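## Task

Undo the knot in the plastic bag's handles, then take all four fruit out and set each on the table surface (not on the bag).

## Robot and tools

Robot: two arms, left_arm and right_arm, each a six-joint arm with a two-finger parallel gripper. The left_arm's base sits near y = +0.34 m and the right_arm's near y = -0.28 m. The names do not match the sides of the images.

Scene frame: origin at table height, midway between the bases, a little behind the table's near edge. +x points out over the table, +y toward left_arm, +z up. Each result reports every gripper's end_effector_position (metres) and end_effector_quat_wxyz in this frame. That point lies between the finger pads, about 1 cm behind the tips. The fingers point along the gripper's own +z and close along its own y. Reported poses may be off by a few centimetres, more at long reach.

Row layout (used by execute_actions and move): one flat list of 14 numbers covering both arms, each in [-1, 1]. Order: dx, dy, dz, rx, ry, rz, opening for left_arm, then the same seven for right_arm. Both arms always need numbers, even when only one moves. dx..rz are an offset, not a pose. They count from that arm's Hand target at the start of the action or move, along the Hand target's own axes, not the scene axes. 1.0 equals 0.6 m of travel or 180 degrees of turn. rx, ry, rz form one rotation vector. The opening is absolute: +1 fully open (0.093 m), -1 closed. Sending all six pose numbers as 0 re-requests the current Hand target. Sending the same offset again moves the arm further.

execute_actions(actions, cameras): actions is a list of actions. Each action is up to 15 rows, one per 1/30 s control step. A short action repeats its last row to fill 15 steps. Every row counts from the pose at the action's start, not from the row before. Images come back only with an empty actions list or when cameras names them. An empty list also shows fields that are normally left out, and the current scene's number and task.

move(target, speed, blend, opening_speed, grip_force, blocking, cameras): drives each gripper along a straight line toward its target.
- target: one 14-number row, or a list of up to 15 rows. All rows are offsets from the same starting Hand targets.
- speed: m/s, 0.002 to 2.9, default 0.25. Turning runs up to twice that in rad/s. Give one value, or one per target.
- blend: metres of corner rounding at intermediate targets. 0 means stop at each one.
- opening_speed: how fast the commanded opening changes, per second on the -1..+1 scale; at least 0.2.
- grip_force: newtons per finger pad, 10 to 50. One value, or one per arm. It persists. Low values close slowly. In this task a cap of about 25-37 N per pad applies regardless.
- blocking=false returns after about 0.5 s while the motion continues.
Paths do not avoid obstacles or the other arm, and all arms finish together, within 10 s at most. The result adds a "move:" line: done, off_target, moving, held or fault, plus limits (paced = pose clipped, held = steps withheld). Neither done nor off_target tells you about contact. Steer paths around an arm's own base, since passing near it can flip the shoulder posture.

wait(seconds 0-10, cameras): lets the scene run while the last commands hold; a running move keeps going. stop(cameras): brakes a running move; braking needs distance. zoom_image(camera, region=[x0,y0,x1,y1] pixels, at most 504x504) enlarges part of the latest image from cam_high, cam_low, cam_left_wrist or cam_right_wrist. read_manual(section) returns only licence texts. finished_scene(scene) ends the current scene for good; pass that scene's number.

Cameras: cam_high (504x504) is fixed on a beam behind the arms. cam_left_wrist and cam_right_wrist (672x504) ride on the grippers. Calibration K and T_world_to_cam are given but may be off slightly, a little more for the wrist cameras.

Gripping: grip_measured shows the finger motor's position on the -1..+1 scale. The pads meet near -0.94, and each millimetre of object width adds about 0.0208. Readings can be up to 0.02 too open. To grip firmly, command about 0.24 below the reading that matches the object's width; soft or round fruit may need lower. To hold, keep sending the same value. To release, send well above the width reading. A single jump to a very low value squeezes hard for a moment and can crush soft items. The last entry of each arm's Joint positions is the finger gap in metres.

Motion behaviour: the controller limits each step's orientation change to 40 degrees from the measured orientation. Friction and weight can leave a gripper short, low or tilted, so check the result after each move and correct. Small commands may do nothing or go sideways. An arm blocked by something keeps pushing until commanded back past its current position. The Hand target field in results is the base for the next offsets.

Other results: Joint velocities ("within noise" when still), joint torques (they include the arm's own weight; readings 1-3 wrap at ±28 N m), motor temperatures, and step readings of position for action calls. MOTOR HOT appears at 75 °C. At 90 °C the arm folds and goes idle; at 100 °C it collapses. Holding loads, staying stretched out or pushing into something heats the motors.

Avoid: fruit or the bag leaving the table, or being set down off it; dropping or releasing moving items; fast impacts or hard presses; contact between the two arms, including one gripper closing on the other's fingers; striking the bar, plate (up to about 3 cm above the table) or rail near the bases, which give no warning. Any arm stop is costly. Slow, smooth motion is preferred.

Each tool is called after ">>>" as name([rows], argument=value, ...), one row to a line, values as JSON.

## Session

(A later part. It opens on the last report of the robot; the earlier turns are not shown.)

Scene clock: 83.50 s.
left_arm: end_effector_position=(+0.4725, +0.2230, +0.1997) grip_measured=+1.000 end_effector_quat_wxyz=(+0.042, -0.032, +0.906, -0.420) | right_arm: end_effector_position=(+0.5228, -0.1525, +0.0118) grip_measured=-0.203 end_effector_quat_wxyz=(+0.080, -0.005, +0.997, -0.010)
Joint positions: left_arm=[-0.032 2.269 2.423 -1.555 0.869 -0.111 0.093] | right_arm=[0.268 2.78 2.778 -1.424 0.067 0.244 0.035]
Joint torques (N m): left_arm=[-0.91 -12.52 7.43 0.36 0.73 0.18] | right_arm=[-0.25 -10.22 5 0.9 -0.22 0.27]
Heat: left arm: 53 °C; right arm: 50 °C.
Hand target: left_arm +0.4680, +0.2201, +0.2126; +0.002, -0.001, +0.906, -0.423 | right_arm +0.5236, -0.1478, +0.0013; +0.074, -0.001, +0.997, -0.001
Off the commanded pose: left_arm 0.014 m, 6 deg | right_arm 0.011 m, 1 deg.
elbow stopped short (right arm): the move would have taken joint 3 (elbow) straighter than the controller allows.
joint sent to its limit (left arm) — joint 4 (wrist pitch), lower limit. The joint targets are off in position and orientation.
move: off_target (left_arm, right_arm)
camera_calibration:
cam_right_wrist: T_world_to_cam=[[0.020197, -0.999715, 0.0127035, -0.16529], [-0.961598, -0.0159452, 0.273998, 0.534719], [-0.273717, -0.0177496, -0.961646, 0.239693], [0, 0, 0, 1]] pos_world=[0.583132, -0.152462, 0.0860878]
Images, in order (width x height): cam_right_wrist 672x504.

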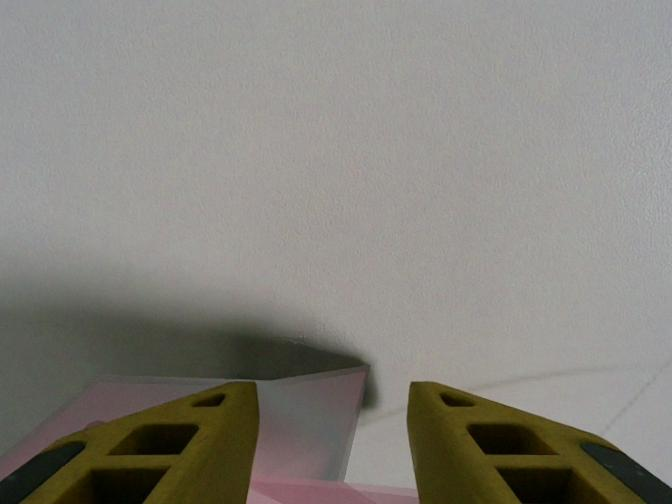

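>>> move(target=[0,0,0,0,0,0,1,0.005,0.018,0.008,0,0,0,-0.2], speed=0.03)

>>> move(target=[0,0,0,0,0,0,1,0,0,0,0,0,0,-1], opening_speed=0.5, cameras=["cam_right_wrist"])

>>> move(target=[0,0,0,0,0,0,1,-0.01,0,-0.14,0,-0.06,0,-1], speed=0.04, cameras=["cam_right_wrist","cam_left_wrist"])

Scene clock: 84.80 s.
left_arm: end_effector_position=(+0.4725, +0.2230, +0.1997) grip_measured=+1.000 end_effector_quat_wxyz=(+0.042, -0.032, +0.906, -0.420) | right_arm: end_effector_position=(+0.5233, -0.1454, +0.0098) grip_measured=-0.203 end_effector_quat_wxyz=(+0.083, -0.001, +0.996, -0.008)
Joint positions: left_arm=[-0.032 2.269 2.423 -1.555 0.869 -0.111 0.093] | right_arm=[0.281 2.78 2.768 -1.408 0.067 0.265 0.035]
Joint torques (N m): left_arm=[-0.87 -12.46 7.49 0.37 0.78 0.19] | right_arm=[0.65 -10.15 4.14 0.94 -0.17 0.24]
Heat: left arm: 53 °C; right arm: 50 °C.
Hand target: left_arm +0.4680, +0.2201, +0.2126; +0.002, -0.001, +0.906, -0.423 | right_arm +0.5214, -0.1370, -0.0039; +0.074, -0.001, +0.997, -0.001
Off the commanded pose: left_arm 0.014 m, 6 deg | right_arm 0.016 m, 1 deg.
joint sent to its limit (left arm) — joint 4 (wrist pitch), lower limit. The joint targets are off in position and orientation.
move: off_target (left_arm, right_arm)

Scene clock: 86.90 s.
left_arm: end_effector_position=(+0.4725, +0.2230, +0.1997) grip_measured=+1.000 end_effector_quat_wxyz=(+0.042, -0.032, +0.906, -0.420) | right_arm: end_effector_position=(+0.5239, -0.1452, +0.0099) grip_measured=-0.975 end_effector_quat_wxyz=(+0.085, -0.001, +0.996, -0.008)
Joint positions: left_arm=[-0.032 2.269 2.423 -1.555 0.869 -0.111 0.093] | right_arm=[0.281 2.78 2.768 -1.405 0.067 0.265 0]
Joint torques (N m): left_arm=[-0.92 -12.55 7.5 0.36 0.74 0.17] | right_arm=[0.61 -10.17 4 0.93 -0.2 0.26]
Heat: left arm: 53 °C; right arm: 49 °C.
Hand target: left_arm +0.4680, +0.2201, +0.2126; +0.002, -0.001, +0.906, -0.423 | right_arm +0.5214, -0.1370, -0.0039; +0.074, -0.001, +0.997, -0.001
Off the commanded pose: left_arm 0.014 m, 6 deg | right_arm 0.016 m, 1 deg.
joint sent to its limit (left arm) — joint 4 (wrist pitch), lower limit. The joint targets are off in position and orientation.
move: off_target (left_arm, right_arm)
camera_calibration:
cam_right_wrist: T_world_to_cam=[[0.0115967, -0.999909, 0.0069201, -0.15351], [-0.96428, -0.00935147, 0.264721, 0.538854], [-0.264632, -0.00974281, -0.9643, 0.234744], [0, 0, 0, 1]] pos_world=[0.583507, -0.14617, 0.0847801]
Images, in order (width x height): cam_right_wrist 672x504.

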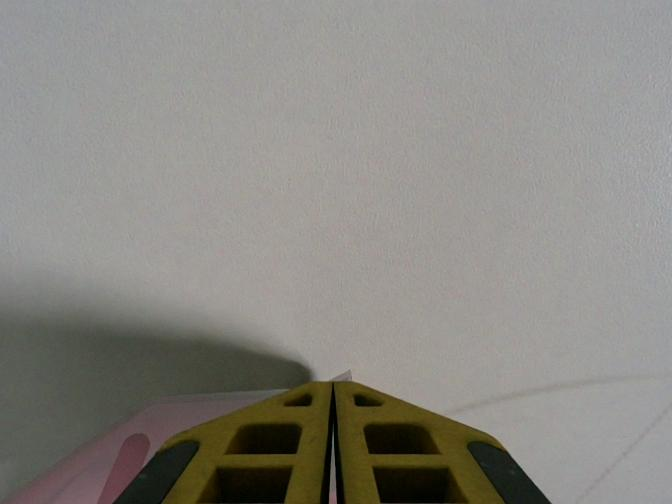

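Scene clock: 89.93 s.
left_arm: end_effector_position=(+0.4725, +0.2230, +0.1997) grip_measured=+1.000 end_effector_quat_wxyz=(+0.042, -0.032, +0.906, -0.420) | right_arm: end_effector_position=(+0.5110, -0.1403, +0.0489) grip_measured=-0.976 end_effector_quat_wxyz=(+0.131, -0.005, +0.991, -0.003)
Joint positions: left_arm=[-0.032 2.269 2.423 -1.555 0.869 -0.111 0.093] | right_arm=[0.302 2.484 2.337 -1.18 0.086 0.273 0]
Joint torques (N m): left_arm=[-0.96 -12.52 7.42 0.36 0.74 0.18] | right_arm=[0.58 -15.73 4.48 1.13 0.22 0.27]
Heat: left arm: 53 °C; right arm: 51 °C.
Hand target: left_arm +0.4680, +0.2201, +0.2126; +0.002, -0.001, +0.906, -0.423 | right_arm +0.5149, -0.1369, +0.0801; +0.167, -0.001, +0.986, -0.001
Off the commanded pose: left_arm 0.014 m, 6 deg | right_arm 0.032 m, 4 deg.
joint sent to its limit (left arm) — joint 4 (wrist pitch), lower limit. The joint targets are off in position and orientation.
move: off_target (left_arm, right_arm)
camera_calibration:
cam_left_wrist: T_world_to_cam=[[0.0246774, -0.654647, 0.755532, -0.0137593], [-0.937996, 0.246235, 0.243993, 0.373772], [-0.345767, -0.714707, -0.60798, 0.526211], [0, 0, 0, 1]] pos_world=[0.532883, 0.275043, 0.239124]
cam_right_wrist: T_world_to_cam=[[0.0205884, -0.999787, -0.001054, -0.152909], [-0.984471, -0.0204568, 0.174353, 0.529335], [-0.174338, -0.00255201, -0.984683, 0.224792], [0, 0, 0, 1]] pos_world=[0.563453, -0.141474, 0.128897]
Images, in order (width x height): cam_left_wrist 672x504, cam_right_wrist 672x504.

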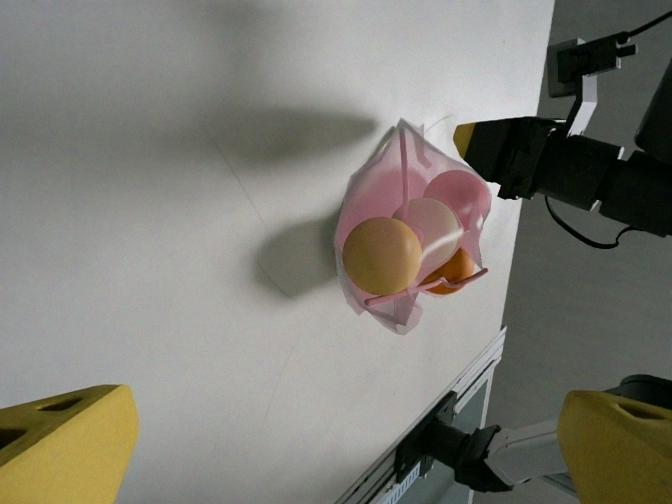

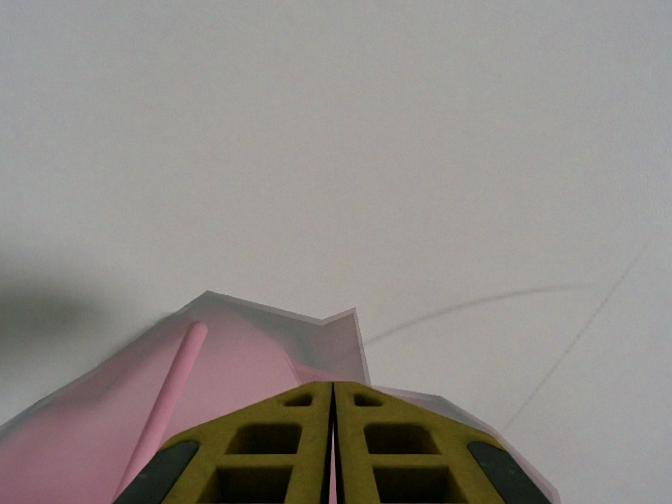

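>>> move(target=[0,0,0,0,0,0,1,0.12,0,-0.2,0,-0.07,0,1], cameras=["cam_high","cam_right_wrist"])

Scene clock: 91.67 s.
left_arm: end_effector_position=(+0.4725, +0.2230, +0.1997) grip_measured=+1.000 end_effector_quat_wxyz=(+0.042, -0.032, +0.906, -0.420) | right_arm: end_effector_position=(+0.4051, -0.1365, +0.1595) grip_measured=+1.000 end_effector_quat_wxyz=(+0.254, -0.009, +0.967, -0.001)
Joint positions: left_arm=[-0.032 2.269 2.423 -1.555 0.869 -0.111 0.093] | right_arm=[0.426 1.792 1.618 -0.925 0.203 0.349 0.093]
Joint torques (N m): left_arm=[-0.84 -12.57 7.43 0.36 0.75 0.19] | right_arm=[0.25 -8.87 5.07 1.72 0.33 0.22]
Heat: left arm: 54 °C; right arm: 51 °C.
Hand target: left_arm +0.4680, +0.2201, +0.2126; +0.002, -0.001, +0.906, -0.423 | right_arm +0.4073, -0.1370, +0.1696; +0.274, -0.001, +0.962, +0.000
Off the commanded pose: left_arm 0.014 m, 6 deg | right_arm 0.010 m, 3 deg.
joint sent to its limit (left arm) — joint 4 (wrist pitch), lower limit. The joint targets are off in position and orientation.
move: off_target (left_arm, right_arm)
camera_calibration:
cam_right_wrist: T_world_to_cam=[[0.0309628, -0.99952, 0.00112721, -0.151289], [-0.996608, -0.0309586, -0.0762531, 0.449294], [0.0762514, 0.00123762, -0.997088, 0.216253], [0, 0, 0, 1]] pos_world=[0.435964, -0.137575, 0.250053]
Images, in order (width x height): cam_high 504x504, cam_right_wrist 672x504.

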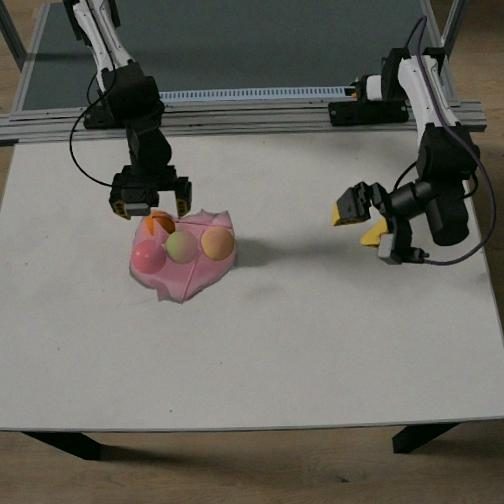

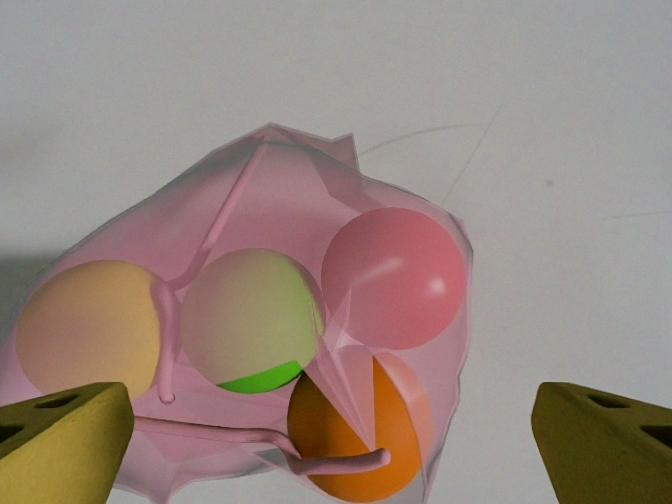

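>>> move(target=[0,0,0,0,0,0,1,0.007,-0.031,0.074,0.097,0.089,0.226,1], cameras=["cam_right_wrist","cam_left_wrist"], speed=0.15)

Scene clock: 95.63 s.
left_arm: end_effector_position=(+0.4725, +0.2230, +0.1997) grip_measured=+1.000 end_effector_quat_wxyz=(+0.042, -0.032, +0.906, -0.420) | right_arm: end_effector_position=(+0.4267, -0.1572, +0.1313) grip_measured=+1.000 end_effector_quat_wxyz=(+0.130, +0.366, +0.920, -0.049)
Joint positions: left_arm=[-0.032 2.269 2.423 -1.555 0.869 -0.111 0.093] | right_arm=[0.384 2.211 2.198 -1.439 0.255 1.116 0.093]
Joint torques (N m): left_arm=[-0.92 -12.46 7.49 0.35 0.74 0.19] | right_arm=[-0.42 -7.65 6.82 0.37 0.06 0.23]
Heat: left arm: 54 °C; right arm: 50 °C.
Hand target: left_arm +0.4680, +0.2201, +0.2126; +0.002, -0.001, +0.906, -0.423 | right_arm +0.4272, -0.1556, +0.1297; +0.121, +0.371, +0.919, -0.048
Off the commanded pose: left_arm 0.014 m, 6 deg | right_arm 0.002 m, 1 deg.
joint sent to its limit (left arm) — joint 4 (wrist pitch), lower limit. The joint targets are off in position and orientation.
move: off_target (left_arm)
camera_calibration:
cam_left_wrist: T_world_to_cam=[[0.0246774, -0.654647, 0.755532, -0.0137593], [-0.937996, 0.246235, 0.243993, 0.373772], [-0.345767, -0.714707, -0.60798, 0.526211], [0, 0, 0, 1]] pos_world=[0.532883, 0.275043, 0.239124]
cam_right_wrist: T_world_to_cam=[[-0.677148, -0.735739, -0.0126205, 0.17278], [-0.727815, 0.667132, 0.158809, 0.432231], [-0.108422, 0.116723, -0.987229, 0.282144], [0, 0, 0, 1]] pos_world=[0.462173, -0.194167, 0.212078]
Images, in order (width x height): cam_left_wrist 672x504, cam_right_wrist 672x504.

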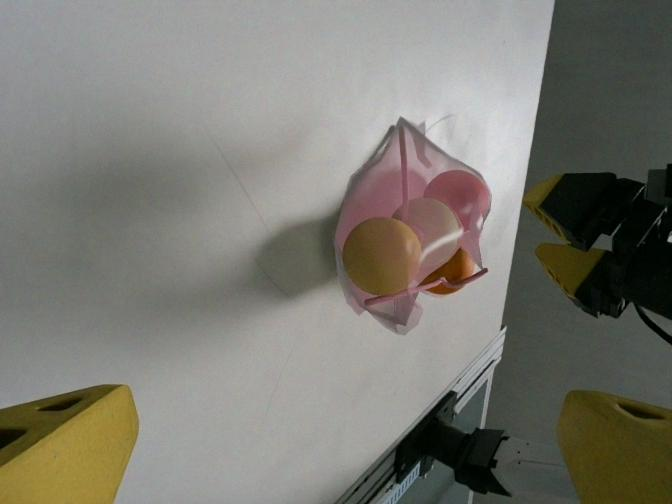

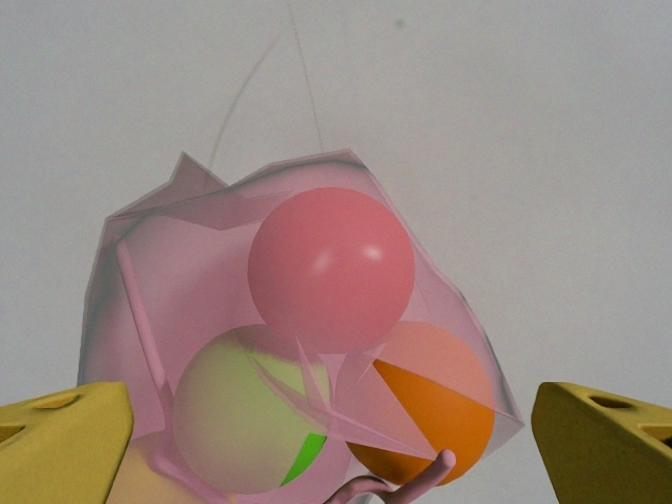

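>>> move(target=[0,0,0,0,0,0,1,0.015,0.005,0.162,0,0,0,1], speed=0.08, cameras=["cam_right_wrist"])

>>> move(target=[0,0,0,0,0,0,1,0,0,0,0,0,0,0], opening_speed=0.6)

>>> move(target=[0,0,0,0,0,0,1,0,0,-0.15,0,0,0,0], speed=0.06, cameras=["all"])

Scene clock: 97.83 s.
left_arm: end_effector_position=(+0.4725, +0.2230, +0.1997) grip_measured=+1.000 end_effector_quat_wxyz=(+0.042, -0.032, +0.906, -0.420) | right_arm: end_effector_position=(+0.4402, -0.1673, +0.0412) grip_measured=+1.000 end_effector_quat_wxyz=(+0.128, +0.377, +0.916, -0.052)
Joint positions: left_arm=[-0.032 2.269 2.423 -1.555 0.869 -0.111 0.093] | right_arm=[0.351 2.235 1.879 -1.095 0.255 1.107 0.093]
Joint torques (N m): left_arm=[-0.87 -12.57 7.46 0.36 0.74 0.17] | right_arm=[-0.39 -8.43 4.81 0.77 -0.04 0.02]
Heat: left arm: 54 °C; right arm: 50 °C.
Hand target: left_arm +0.4680, +0.2201, +0.2126; +0.002, -0.001, +0.906, -0.423 | right_arm +0.4413, -0.1647, +0.0335; +0.121, +0.371, +0.919, -0.048
Off the commanded pose: left_arm 0.014 m, 6 deg | right_arm 0.008 m, 1 deg.
joint sent to its limit (left arm) — joint 4 (wrist pitch), lower limit. The joint targets are off in position and orientation.
move: off_target (left_arm)
camera_calibration:
cam_right_wrist: T_world_to_cam=[[-0.694201, -0.719714, -0.00981145, 0.1834], [-0.711658, 0.684262, 0.159149, 0.45881], [-0.107828, 0.117464, -0.987206, 0.195707], [0, 0, 0, 1]] pos_world=[0.474936, -0.204939, 0.121984]
Images, in order (width x height): cam_right_wrist 672x504.

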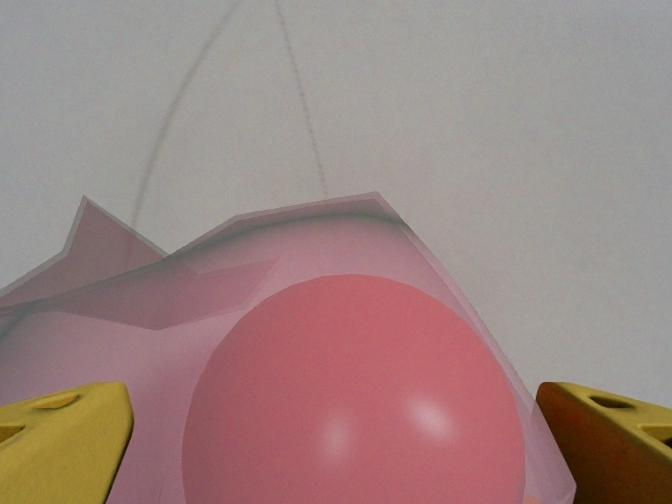

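Scene clock: 100.00 s.
left_arm: end_effector_position=(+0.4725, +0.2230, +0.1997) grip_measured=+1.000 end_effector_quat_wxyz=(+0.042, -0.032, +0.906, -0.420) | right_arm: end_effector_position=(+0.4402, -0.1673, +0.0412) grip_measured=+0.442 end_effector_quat_wxyz=(+0.128, +0.376, +0.916, -0.052)
Joint positions: left_arm=[-0.032 2.269 2.423 -1.555 0.869 -0.111 0.093] | right_arm=[0.351 2.235 1.879 -1.095 0.255 1.106 0.066]
Joint torques (N m): left_arm=[-0.76 -12.67 7.41 0.36 0.75 0.19] | right_arm=[-0.44 -8.38 5.01 0.8 0.01 0.01]
Heat: left arm: 54 °C; right arm: 49 °C.
Hand target: left_arm +0.4680, +0.2201, +0.2126; +0.002, -0.001, +0.906, -0.423 | right_arm +0.4413, -0.1647, +0.0335; +0.121, +0.371, +0.919, -0.048
Off the commanded pose: left_arm 0.014 m, 6 deg | right_arm 0.008 m, 1 deg.
joint sent to its limit (left arm) — joint 4 (wrist pitch), lower limit. The joint targets are off in position and orientation.
move: off_target (left_arm)

Scene clock: 103.03 s.
left_arm: end_effector_position=(+0.4725, +0.2230, +0.1997) grip_measured=+1.000 end_effector_quat_wxyz=(+0.042, -0.032, +0.906, -0.420) | right_arm: end_effector_position=(+0.4249, -0.1548, +0.1062) grip_measured=+0.442 end_effector_quat_wxyz=(+0.115, +0.369, +0.920, -0.062)
Joint positions: left_arm=[-0.032 2.269 2.423 -1.555 0.869 -0.111 0.093] | right_arm=[0.39 2.235 2.141 -1.4 0.255 1.133 0.066]
Joint torques (N m): left_arm=[-0.85 -12.51 7.45 0.37 0.74 0.19] | right_arm=[0.39 -10.65 7.09 0.29 0.01 0.22]
Heat: left arm: 54 °C; right arm: 49 °C.
Hand target: left_arm +0.4680, +0.2201, +0.2126; +0.002, -0.001, +0.906, -0.423 | right_arm +0.4244, -0.1487, +0.1205; +0.121, +0.372, +0.919, -0.048
Off the commanded pose: left_arm 0.014 m, 6 deg | right_arm 0.016 m, 2 deg.
joint sent to its limit (left arm) — joint 4 (wrist pitch), lower limit. The joint targets are off in position and orientation.
move: off_target (left_arm, right_arm)
camera_calibration:
cam_left_wrist: T_world_to_cam=[[0.0246774, -0.654647, 0.755532, -0.0137593], [-0.937996, 0.246235, 0.243993, 0.373772], [-0.345767, -0.714707, -0.60798, 0.526211], [0, 0, 0, 1]] pos_world=[0.532883, 0.275043, 0.239124]
cam_right_wrist: T_world_to_cam=[[-0.684681, -0.728521, 0.0216594, 0.173712], [-0.71461, 0.676858, 0.176621, 0.427355], [-0.143333, 0.105451, -0.984041, 0.269687], [0, 0, 0, 1]] pos_world=[0.462985, -0.191145, 0.186141]

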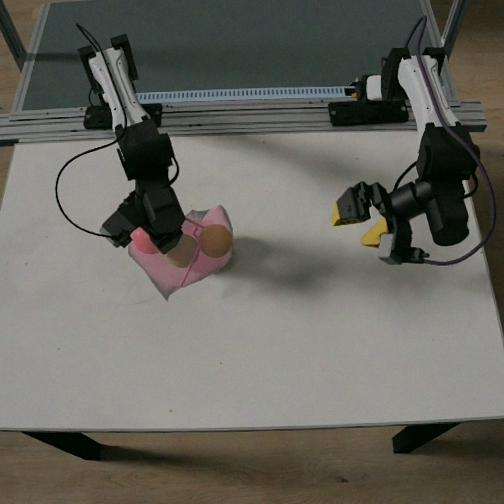

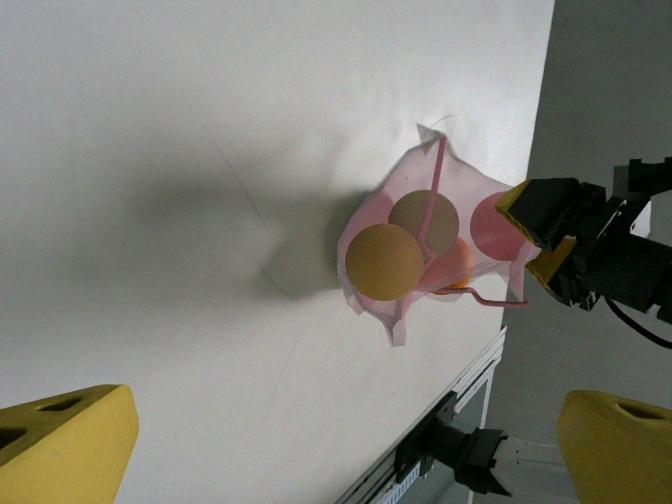

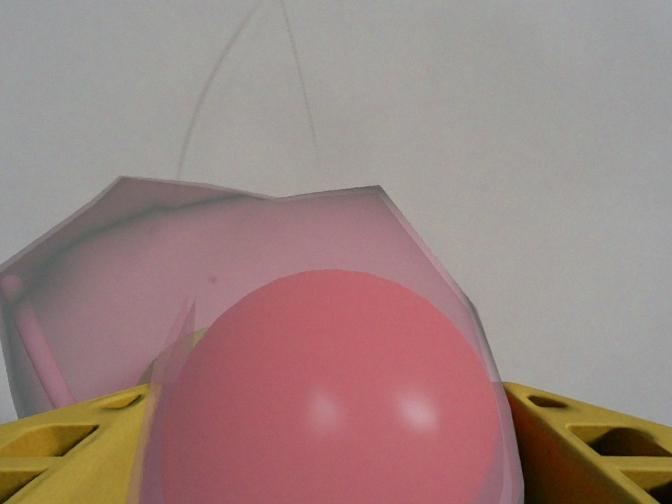

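>>> move(target=[0,0,0,0,0,0,1,0.05,-0.02,-0.17,0,-0.1,0,0], speed=0.05, cameras=["all"])

Scene clock: 107.73 s.
left_arm: end_effector_position=(+0.4725, +0.2230, +0.1997) grip_measured=+1.000 end_effector_quat_wxyz=(+0.042, -0.032, +0.906, -0.420) | right_arm: end_effector_position=(+0.3811, -0.1135, +0.1813) grip_measured=+0.442 end_effector_quat_wxyz=(+0.243, +0.349, +0.898, -0.109)
Joint positions: left_arm=[-0.032 2.269 2.423 -1.555 0.869 -0.111 0.093] | right_arm=[0.623 2.113 2.173 -1.54 0.536 1.328 0.066]
Joint torques (N m): left_arm=[-1.01 -12.6 7.42 0.35 0.73 0.19] | right_arm=[0.51 -12.81 5.72 0.32 0.65 0.2]
Heat: left arm: 54 °C; right arm: 49 °C.
Hand target: left_arm +0.4680, +0.2201, +0.2126; +0.002, -0.001, +0.906, -0.423 | right_arm +0.3762, -0.1189, +0.2112; +0.264, +0.359, +0.889, -0.106
Off the commanded pose: left_arm 0.014 m, 6 deg | right_arm 0.031 m, 3 deg.
joint sent to its limit (left arm) — joint 4 (wrist pitch), lower limit. The joint targets are off in position and orientation.
joint sent to its limit (right arm) — joint 4 (wrist pitch), lower limit. The joint targets are off in position, not in orientation.
move: off_target (left_arm, right_arm)
camera_calibration:
cam_left_wrist: T_world_to_cam=[[0.0246774, -0.654647, 0.755532, -0.0137593], [-0.937996, 0.246235, 0.243993, 0.373772], [-0.345767, -0.714707, -0.60798, 0.526211], [0, 0, 0, 1]] pos_world=[0.532883, 0.275043, 0.239124]
cam_right_wrist: T_world_to_cam=[[-0.669814, -0.742212, 0.0216885, 0.164952], [-0.740027, 0.664876, -0.10149, 0.413501], [0.0609069, -0.0840295, -0.9946, 0.235479], [0, 0, 0, 1]] pos_world=[0.402147, -0.132711, 0.272596]

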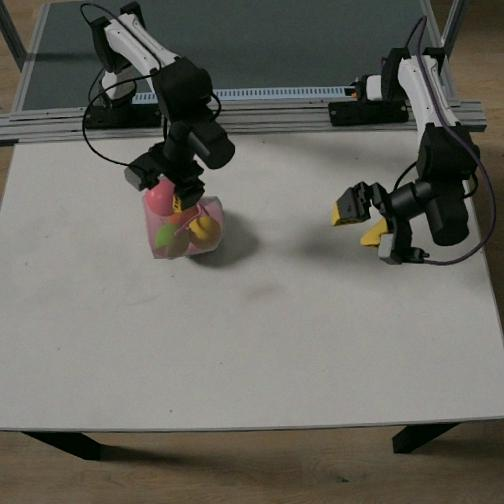

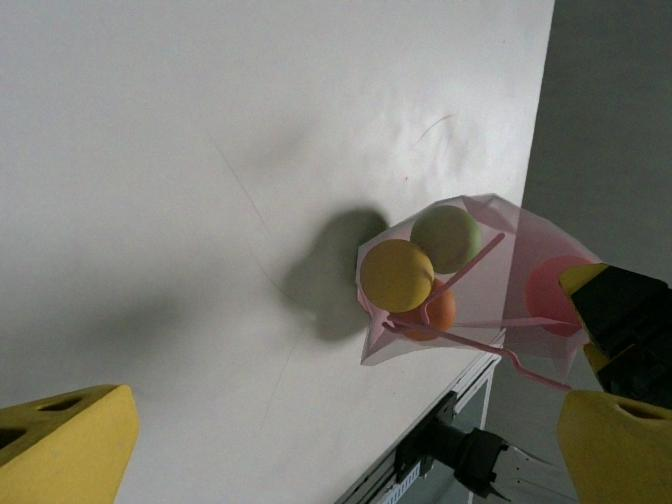

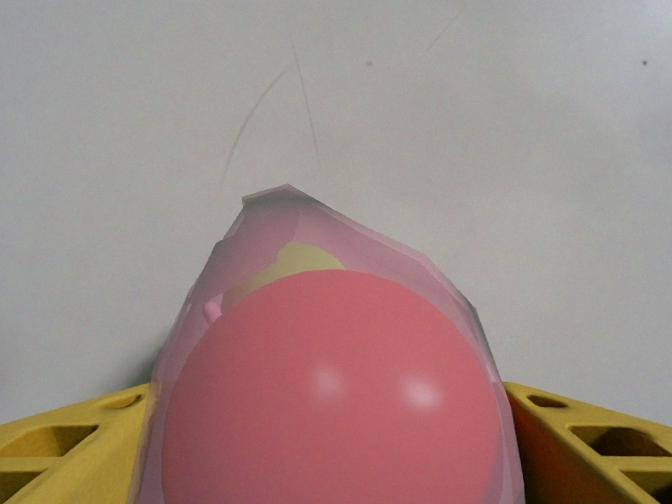

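>>> zoom_image(camera="cam_left_wrist", region=[330, 160, 630, 420])

>>> zoom_image(camera="cam_high", region=[120, 150, 250, 280])

Scaled by 1.680 from the camera's 672x504 image, which has a finer 960x720 frame.

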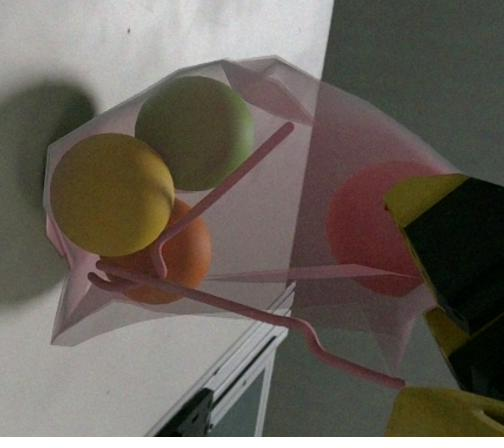

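Scaled by 3.877 from the camera's 504x504 image, which has a finer 720x720 frame.

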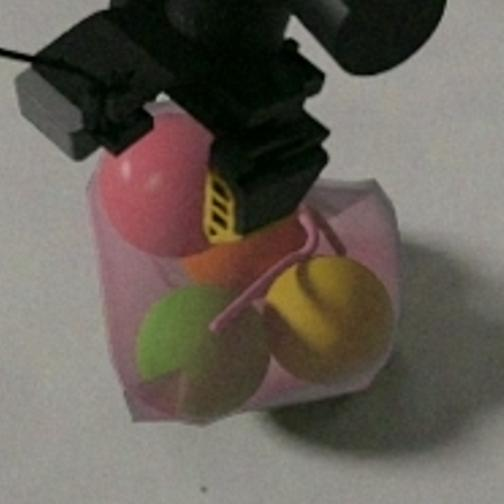

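>>> move(target=[0,0,0,0,0,0,1,-0.1,0.09,0.0,0,0,0,0], speed=0.05, cameras=["cam_left_wrist","cam_high"])

>>> zoom_image(camera="cam_left_wrist", region=[330, 120, 630, 420])

Scene clock: 110.37 s.
left_arm: end_effector_position=(+0.4725, +0.2230, +0.1997) grip_measured=+1.000 end_effector_quat_wxyz=(+0.042, -0.032, +0.906, -0.420) | right_arm: end_effector_position=(+0.4467, -0.1109, +0.2366) grip_measured=+0.442 end_effector_quat_wxyz=(+0.315, +0.335, +0.887, -0.035)
Joint positions: left_arm=[-0.032 2.269 2.423 -1.555 0.869 -0.111 0.093] | right_arm=[0.549 2.275 2.626 -1.548 0.538 1.156 0.066]
Joint torques (N m): left_arm=[-0.9 -12.48 7.49 0.36 0.73 0.21] | right_arm=[-0.42 -8.28 6.83 1.03 0.69 0.03]
Heat: left arm: 54 °C; right arm: 49 °C.
Hand target: left_arm +0.4680, +0.2201, +0.2126; +0.002, -0.001, +0.906, -0.423 | right_arm +0.4498, -0.1150, +0.2439; +0.264, +0.359, +0.889, -0.106
Off the commanded pose: left_arm 0.014 m, 6 deg | right_arm 0.009 m, 10 deg.
joint sent to its limit (left arm) — joint 4 (wrist pitch), lower limit. The joint targets are off in position and orientation.
joint sent to its limit (right arm) — joint 4 (wrist pitch), lower limit. The joint targets are off in position and orientation.
move: off_target (left_arm, right_arm)
camera_calibration:
cam_left_wrist: T_world_to_cam=[[0.0246774, -0.654647, 0.755532, -0.0137593], [-0.937996, 0.246235, 0.243993, 0.373772], [-0.345767, -0.714707, -0.60798, 0.526211], [0, 0, 0, 1]] pos_world=[0.532883, 0.275043, 0.239124]
Images, in order (width x height): cam_high 504x504, cam_left_wrist 672x504.

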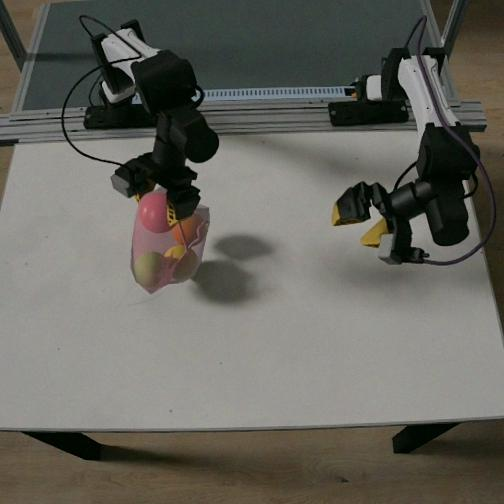

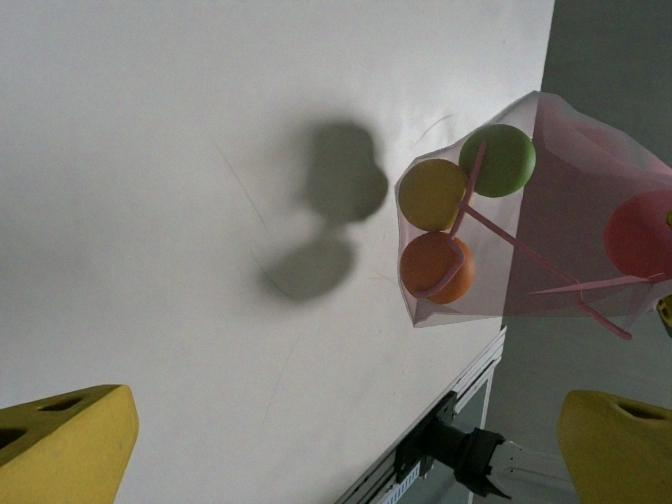

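Scaled by 1.680 from the camera's 672x504 image, which has a finer 960x720 frame.

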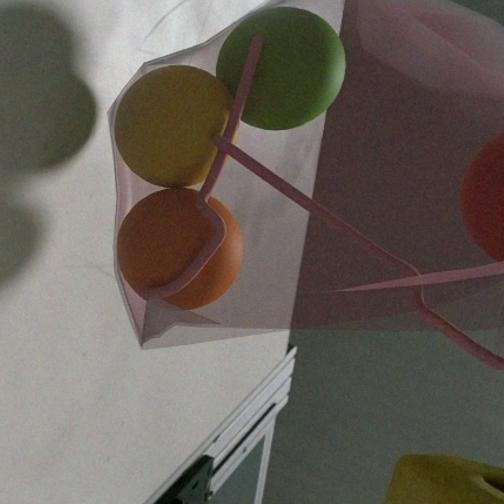

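>>> move(target=[0,0,0,0,0,0,1,0.168,0,0.258,0,0,0,0], speed=0.08)

>>> move(target=[0,0,0,0,0,0,1,0,0,0,0,0,0,1], opening_speed=1)

>>> move(target=[0,0,0,0,0,0,1,0,0,-0.2,0,0,0,1], speed=0.1, cameras=["all"])

>>> zoom_image(camera="cam_high", region=[100, 170, 260, 330])

Scene clock: 113.77 s.
left_arm: end_effector_position=(+0.4725, +0.2230, +0.1997) grip_measured=+1.000 end_effector_quat_wxyz=(+0.042, -0.032, +0.906, -0.420) | right_arm: end_effector_position=(+0.4730, -0.1208, +0.1059) grip_measured=+0.442 end_effector_quat_wxyz=(+0.338, +0.377, +0.858, -0.087)
Joint positions: left_arm=[-0.032 2.269 2.423 -1.555 0.869 -0.111 0.093] | right_arm=[0.537 2.241 1.995 -1.023 0.658 1.249 0.066]
Joint torques (N m): left_arm=[-0.9 -12.57 7.5 0.37 0.72 0.2] | right_arm=[0.38 -6.67 1.88 0.29 -0.6 0.18]
Heat: left arm: 54 °C; right arm: 49 °C.
Hand target: left_arm +0.4680, +0.2201, +0.2126; +0.002, -0.001, +0.906, -0.423 | right_arm +0.4499, -0.1147, +0.0592; +0.264, +0.359, +0.889, -0.106
Off the commanded pose: left_arm 0.014 m, 6 deg | right_arm 0.052 m, 10 deg.
joint sent to its limit (left arm) — joint 4 (wrist pitch), lower limit. The joint targets are off in position and orientation.
move: off_target (left_arm, right_arm)

Scene clock: 115.30 s.
left_arm: end_effector_position=(+0.4725, +0.2230, +0.1997) grip_measured=+1.000 end_effector_quat_wxyz=(+0.042, -0.032, +0.906, -0.420) | right_arm: end_effector_position=(+0.4562, -0.1186, +0.0690) grip_measured=+1.000 end_effector_quat_wxyz=(+0.283, +0.365, +0.881, -0.102)
Joint positions: left_arm=[-0.032 2.269 2.423 -1.555 0.869 -0.111 0.093] | right_arm=[0.537 2.272 1.949 -1.048 0.583 1.25 0.093]
Joint torques (N m): left_arm=[-0.87 -12.49 7.47 0.38 0.76 0.22] | right_arm=[0.25 -8.91 5.11 0.49 0.09 0.15]
Heat: left arm: 54 °C; right arm: 49 °C.
Hand target: left_arm +0.4680, +0.2201, +0.2126; +0.002, -0.001, +0.906, -0.423 | right_arm +0.4499, -0.1147, +0.0592; +0.264, +0.359, +0.889, -0.106
Off the commanded pose: left_arm 0.014 m, 6 deg | right_arm 0.012 m, 2 deg.
joint sent to its limit (left arm) — joint 4 (wrist pitch), lower limit. The joint targets are off in position and orientation.
move: off_target (left_arm, right_arm)

Scene clock: 117.40 s.
left_arm: end_effector_position=(+0.4725, +0.2230, +0.1997) grip_measured=+1.000 end_effector_quat_wxyz=(+0.042, -0.032, +0.906, -0.420) | right_arm: end_effector_position=(+0.4044, -0.0725, +0.1631) grip_measured=+1.000 end_effector_quat_wxyz=(+0.273, +0.357, +0.888, -0.098)
Joint positions: left_arm=[-0.032 2.269 2.423 -1.555 0.869 -0.111 0.093] | right_arm=[0.681 2.283 2.357 -1.54 0.583 1.403 0.093]
Joint torques (N m): left_arm=[-0.8 -12.37 7.5 0.38 0.75 0.2] | right_arm=[0.28 -8.13 6.24 0.34 0.3 0.22]
Heat: left arm: 54 °C; right arm: 49 °C.
Hand target: left_arm +0.4680, +0.2201, +0.2126; +0.002, -0.001, +0.906, -0.423 | right_arm +0.4028, -0.0694, +0.1599; +0.264, +0.359, +0.889, -0.106
Off the commanded pose: left_arm 0.014 m, 6 deg | right_arm 0.005 m, 1 deg.
joint sent to its limit (left arm) — joint 4 (wrist pitch), lower limit. The joint targets are off in position and orientation.
joint sent to its limit (right arm) — joint 4 (wrist pitch), lower limit. The joint targets are off in position, not in orientation.
move: off_target (left_arm)
camera_calibration:
cam_left_wrist: T_world_to_cam=[[0.0246774, -0.654647, 0.755532, -0.0137593], [-0.937996, 0.246235, 0.243993, 0.373772], [-0.345767, -0.714707, -0.60798, 0.526211], [0, 0, 0, 1]] pos_world=[0.532883, 0.275043, 0.239124]
cam_right_wrist: T_world_to_cam=[[-0.67687, -0.73573, -0.0234267, 0.222103], [-0.725119, 0.671909, -0.150799, 0.404245], [0.126688, -0.085084, -0.988287, 0.191693], [0, 0, 0, 1]] pos_world=[0.419175, -0.091898, 0.25561]

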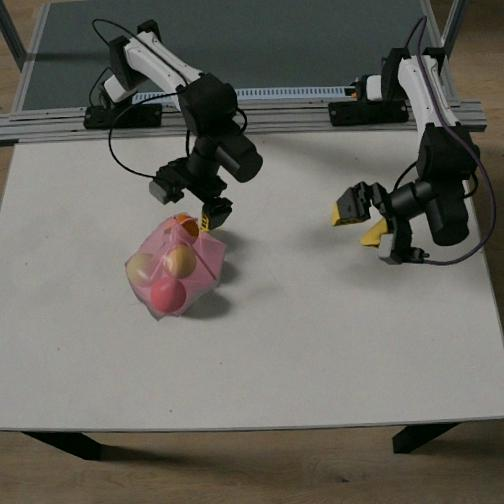

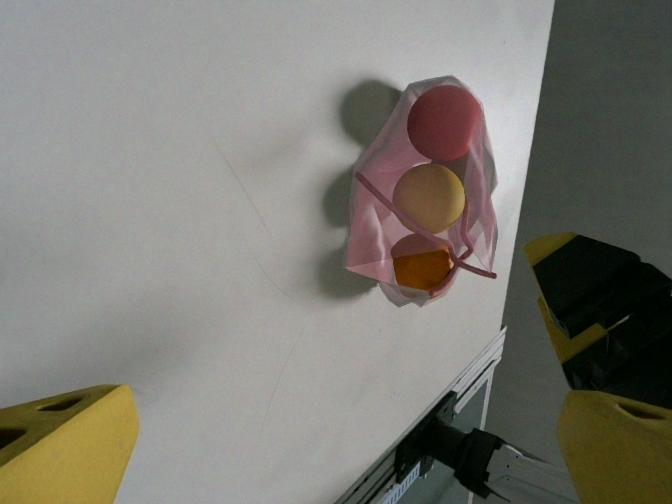

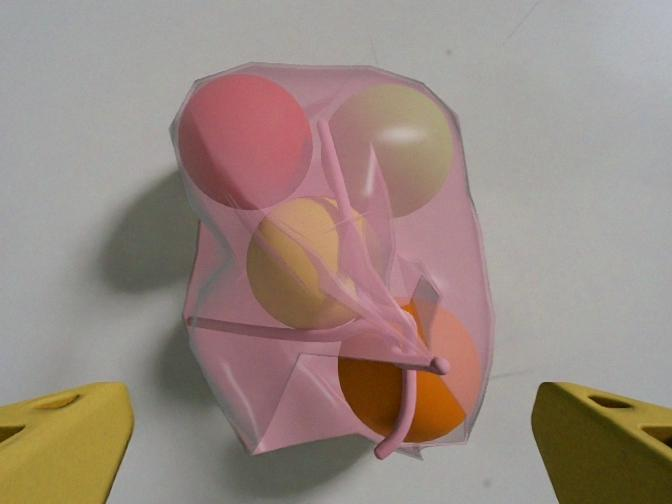

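Scaled by 3.150 from the camera's 504x504 image, which has a finer 720x720 frame.

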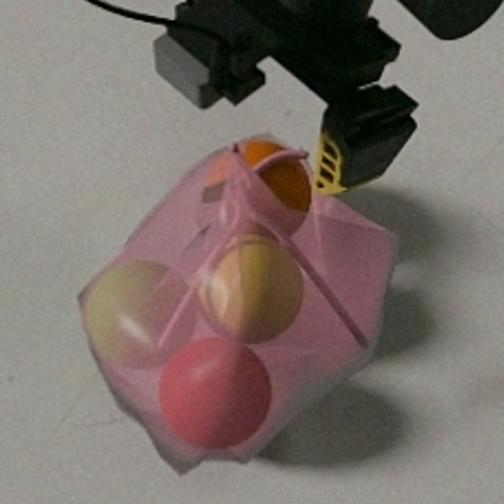

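>>> move(target=[0,0,0,0,0,0,1,-0.086,0.05,0.142,-0.118,0.043,-0.213,1], speed=0.15, cameras=["cam_right_wrist"])

Scene clock: 121.07 s.
left_arm: end_effector_position=(+0.4725, +0.2230, +0.1997) grip_measured=+1.000 end_effector_quat_wxyz=(+0.042, -0.032, +0.906, -0.420) | right_arm: end_effector_position=(+0.4802, -0.1182, +0.1019) grip_measured=+1.000 end_effector_quat_wxyz=(+0.195, +0.008, +0.981, -0.019)
Joint positions: left_arm=[-0.032 2.269 2.423 -1.555 0.869 -0.111 0.093] | right_arm=[0.394 2.234 2.075 -1.066 0.188 0.368 0.093]
Joint torques (N m): left_arm=[-0.79 -12.49 7.46 0.36 0.76 0.2] | right_arm=[-0.02 -10.58 7.38 1.41 -0.18 0.04]
Motor temperatures (°C): left_arm=[25 55 43 29 25 25 29] | right_arm=[25 50 38 35 27 24 26]
Heat: left arm: 55 °C; right arm: 50 °C.
Hand target: left_arm +0.4680, +0.2201, +0.2126; +0.002, -0.001, +0.906, -0.423 | right_arm +0.4882, -0.1100, +0.1166; +0.216, +0.002, +0.976, +0.001
Off the commanded pose: left_arm 0.014 m, 6 deg | right_arm 0.019 m, 3 deg.
joint sent to its limit (left arm) — joint 4 (wrist pitch), lower limit. The joint targets are off in position and orientation.
move: off_target (left_arm, right_arm)
camera_calibration:
cam_right_wrist: T_world_to_cam=[[-0.00993398, -0.999561, 0.0279051, -0.118372], [-0.998945, 0.0111713, 0.0445385, 0.514081], [-0.0448307, -0.0274333, -0.998618, 0.207968], [0, 0, 0, 1]] pos_world=[0.521686, -0.118358, 0.188087]
Images, in order (width x height): cam_right_wrist 672x504.

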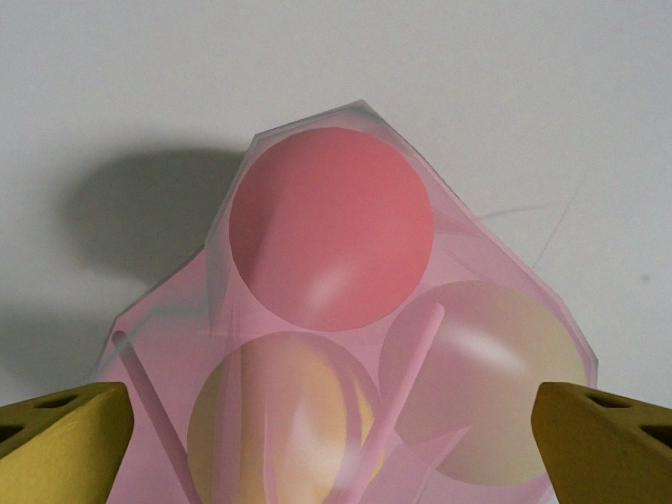

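>>> move(target=[0,0,0,0,0,0,1,-0.02,-0.006,0.123,0,0,0,1], speed=0.08)

>>> move(target=[0,0,0,0,0,0,1,0,0,0,0,0,0,0], opening_speed=0.6)

>>> move(target=[0,0,0,0,0,0,1,-0.05,0,-0.12,0,-0.03,0,0], speed=0.06, cameras=["all"])

Scene clock: 123.07 s.
left_arm: end_effector_position=(+0.4725, +0.2230, +0.1997) grip_measured=+1.000 end_effector_quat_wxyz=(+0.042, -0.032, +0.906, -0.420) | right_arm: end_effector_position=(+0.5215, -0.1211, +0.0531) grip_measured=+1.000 end_effector_quat_wxyz=(+0.206, +0.009, +0.978, -0.014)
Joint positions: left_arm=[-0.032 2.269 2.423 -1.555 0.869 -0.111 0.093] | right_arm=[0.356 2.39 2.139 -0.943 0.172 0.331 0.093]
Joint torques (N m): left_arm=[-0.88 -12.53 7.49 0.37 0.74 0.17] | right_arm=[-0.29 -9.42 7.71 1.49 -0.16 0.02]
Motor temperatures (°C): left_arm=[24 55 43 29 25 25 29] | right_arm=[25 50 38 35 27 24 26]
Heat: left arm: 55 °C; right arm: 50 °C.
Hand target: left_arm +0.4680, +0.2201, +0.2126; +0.002, -0.001, +0.906, -0.423 | right_arm +0.5301, -0.1137, +0.0547; +0.216, +0.002, +0.976, +0.000
Off the commanded pose: left_arm 0.014 m, 6 deg | right_arm 0.012 m, 2 deg.
joint sent to its limit (left arm) — joint 4 (wrist pitch), lower limit. The joint targets are off in position and orientation.
move: off_target (left_arm, right_arm)

Scene clock: 125.23 s.
left_arm: end_effector_position=(+0.4725, +0.2230, +0.1997) grip_measured=+1.000 end_effector_quat_wxyz=(+0.042, -0.032, +0.906, -0.420) | right_arm: end_effector_position=(+0.5216, -0.1211, +0.0532) grip_measured=+0.353 end_effector_quat_wxyz=(+0.206, +0.009, +0.978, -0.013)
Joint positions: left_arm=[-0.032 2.269 2.423 -1.555 0.869 -0.111 0.093] | right_arm=[0.356 2.39 2.139 -0.942 0.171 0.331 0.062]
Joint torques (N m): left_arm=[-0.92 -12.56 7.51 0.37 0.74 0.17] | right_arm=[-0.47 -9.37 7.76 1.48 -0.12 0]
Motor temperatures (°C): left_arm=[24 55 43 29 26 25 29] | right_arm=[25 50 38 35 27 24 26]
Heat: left arm: 55 °C; right arm: 50 °C.
Hand target: left_arm +0.4680, +0.2201, +0.2126; +0.002, -0.001, +0.906, -0.423 | right_arm +0.5301, -0.1138, +0.0547; +0.216, +0.002, +0.976, +0.000
Off the commanded pose: left_arm 0.014 m, 6 deg | right_arm 0.011 m, 2 deg.
joint sent to its limit (left arm) — joint 4 (wrist pitch), lower limit. The joint targets are off in position and orientation.
move: off_target (left_arm, right_arm)

Scene clock: 127.30 s.
left_arm: end_effector_position=(+0.4725, +0.2230, +0.1997) grip_measured=+1.000 end_effector_quat_wxyz=(+0.042, -0.032, +0.906, -0.420) | right_arm: end_effector_position=(+0.5280, -0.1171, +0.0888) grip_measured=+0.353 end_effector_quat_wxyz=(+0.228, +0.008, +0.974, -0.005)
Joint positions: left_arm=[-0.032 2.269 2.423 -1.555 0.869 -0.111 0.093] | right_arm=[0.359 2.381 2.247 -1.011 0.171 0.328 0.062]
Joint torques (N m): left_arm=[-0.85 -12.46 7.42 0.4 0.74 0.2] | right_arm=[0.7 -15.6 7.9 1.02 0.23 0.02]
Motor temperatures (°C): left_arm=[24 55 43 29 26 25 29] | right_arm=[25 51 38 35 26 24 26]
Heat: left arm: 55 °C; right arm: 51 °C.
Hand target: left_arm +0.4680, +0.2201, +0.2126; +0.002, -0.001, +0.906, -0.423 | right_arm +0.5270, -0.1139, +0.1326; +0.262, +0.002, +0.965, +0.000
Off the commanded pose: left_arm 0.014 m, 6 deg | right_arm 0.044 m, 4 deg.
joint sent to its limit (left arm) — joint 4 (wrist pitch), lower limit. The joint targets are off in position and orientation.
move: off_target (left_arm, right_arm)
camera_calibration:
cam_left_wrist: T_world_to_cam=[[0.0246774, -0.654647, 0.755532, -0.0137593], [-0.937996, 0.246235, 0.243993, 0.373772], [-0.345767, -0.714707, -0.60798, 0.526211], [0, 0, 0, 1]] pos_world=[0.532883, 0.275043, 0.239124]
cam_right_wrist: T_world_to_cam=[[-0.00426789, -0.99999, 0.00113686, -0.117175], [-0.999742, 0.00424146, -0.0223182, 0.567964], [0.0223132, -0.00123182, -0.99975, 0.164779], [0, 0, 0, 1]] pos_world=[0.563641, -0.11938, 0.177547]

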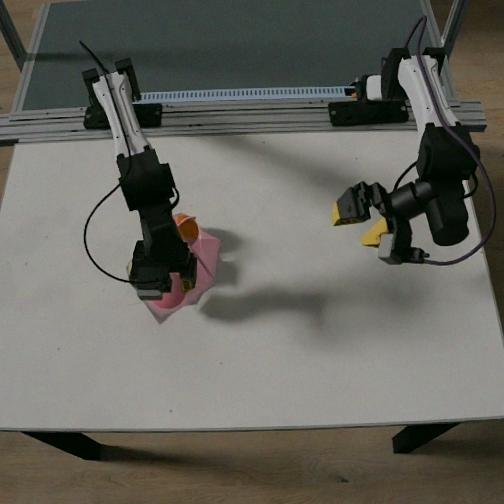

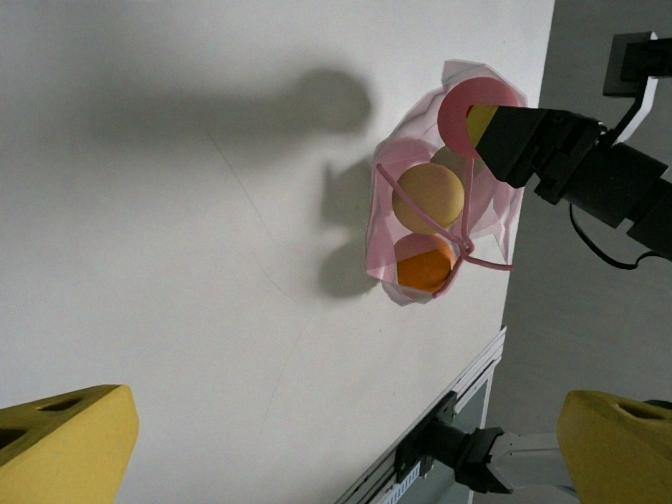

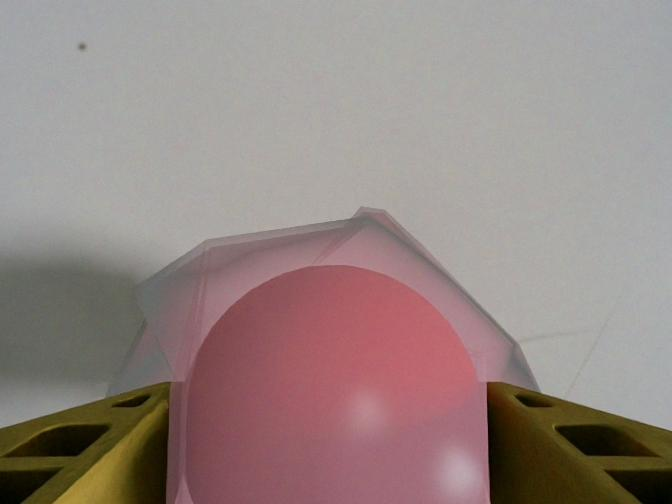

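>>> move(target=[0,0,0,0,0,0,1,-0.04,0,-0.167,0,-0.04,0,0], speed=0.06, cameras=["cam_high","cam_left_wrist"])

Scene clock: 129.77 s.
left_arm: end_effector_position=(+0.4725, +0.2230, +0.1997) grip_measured=+1.000 end_effector_quat_wxyz=(+0.042, -0.032, +0.906, -0.420) | right_arm: end_effector_position=(+0.5039, -0.1126, +0.1887) grip_measured=+0.353 end_effector_quat_wxyz=(+0.286, +0.001, +0.958, -0.004)
Joint positions: left_arm=[-0.032 2.269 2.423 -1.555 0.869 -0.111 0.093] | right_arm=[0.399 2.225 2.33 -1.14 0.223 0.328 0.062]
Joint torques (N m): left_arm=[-0.76 -12.64 7.42 0.38 0.76 0.2] | right_arm=[0.65 -14.41 7.88 1.36 0.36 0.08]
Motor temperatures (°C): left_arm=[24 55 43 29 26 25 29] | right_arm=[25 52 38 35 26 24 26]
Heat: left arm: 55 °C; right arm: 52 °C.
Hand target: left_arm +0.4680, +0.2201, +0.2126; +0.002, -0.001, +0.906, -0.423 | right_arm +0.4971, -0.1139, +0.2312; +0.322, +0.002, +0.947, +0.000
Off the commanded pose: left_arm 0.014 m, 6 deg | right_arm 0.043 m, 4 deg.
joint sent to its limit (left arm) — joint 4 (wrist pitch), lower limit. The joint targets are off in position and orientation.
move: off_target (left_arm, right_arm)
camera_calibration:
cam_left_wrist: T_world_to_cam=[[0.0246774, -0.654647, 0.755532, -0.0137593], [-0.937996, 0.246235, 0.243993, 0.373772], [-0.345767, -0.714707, -0.60798, 0.526211], [0, 0, 0, 1]] pos_world=[0.532883, 0.275043, 0.239124]
Images, in order (width x height): cam_high 504x504, cam_left_wrist 672x504.

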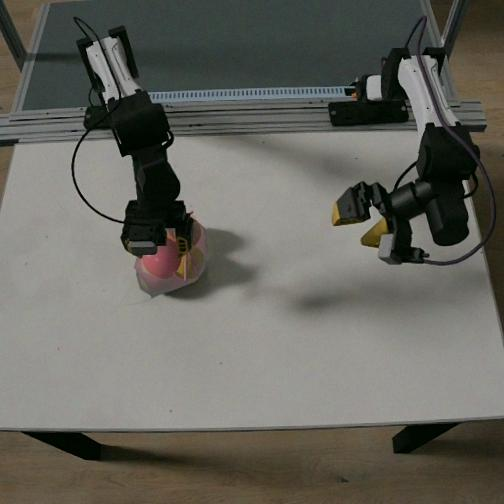

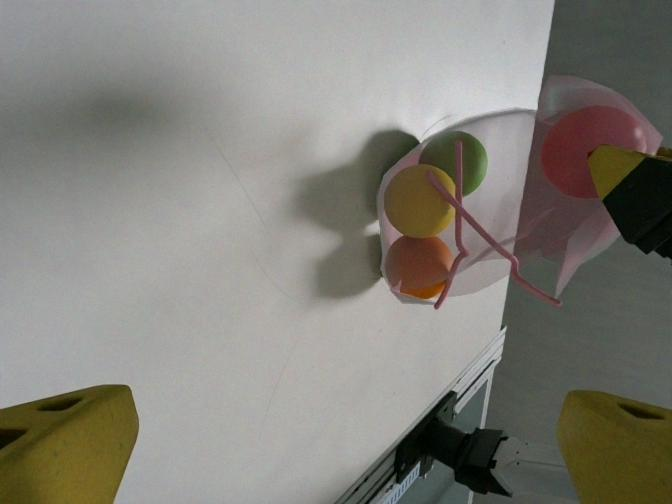

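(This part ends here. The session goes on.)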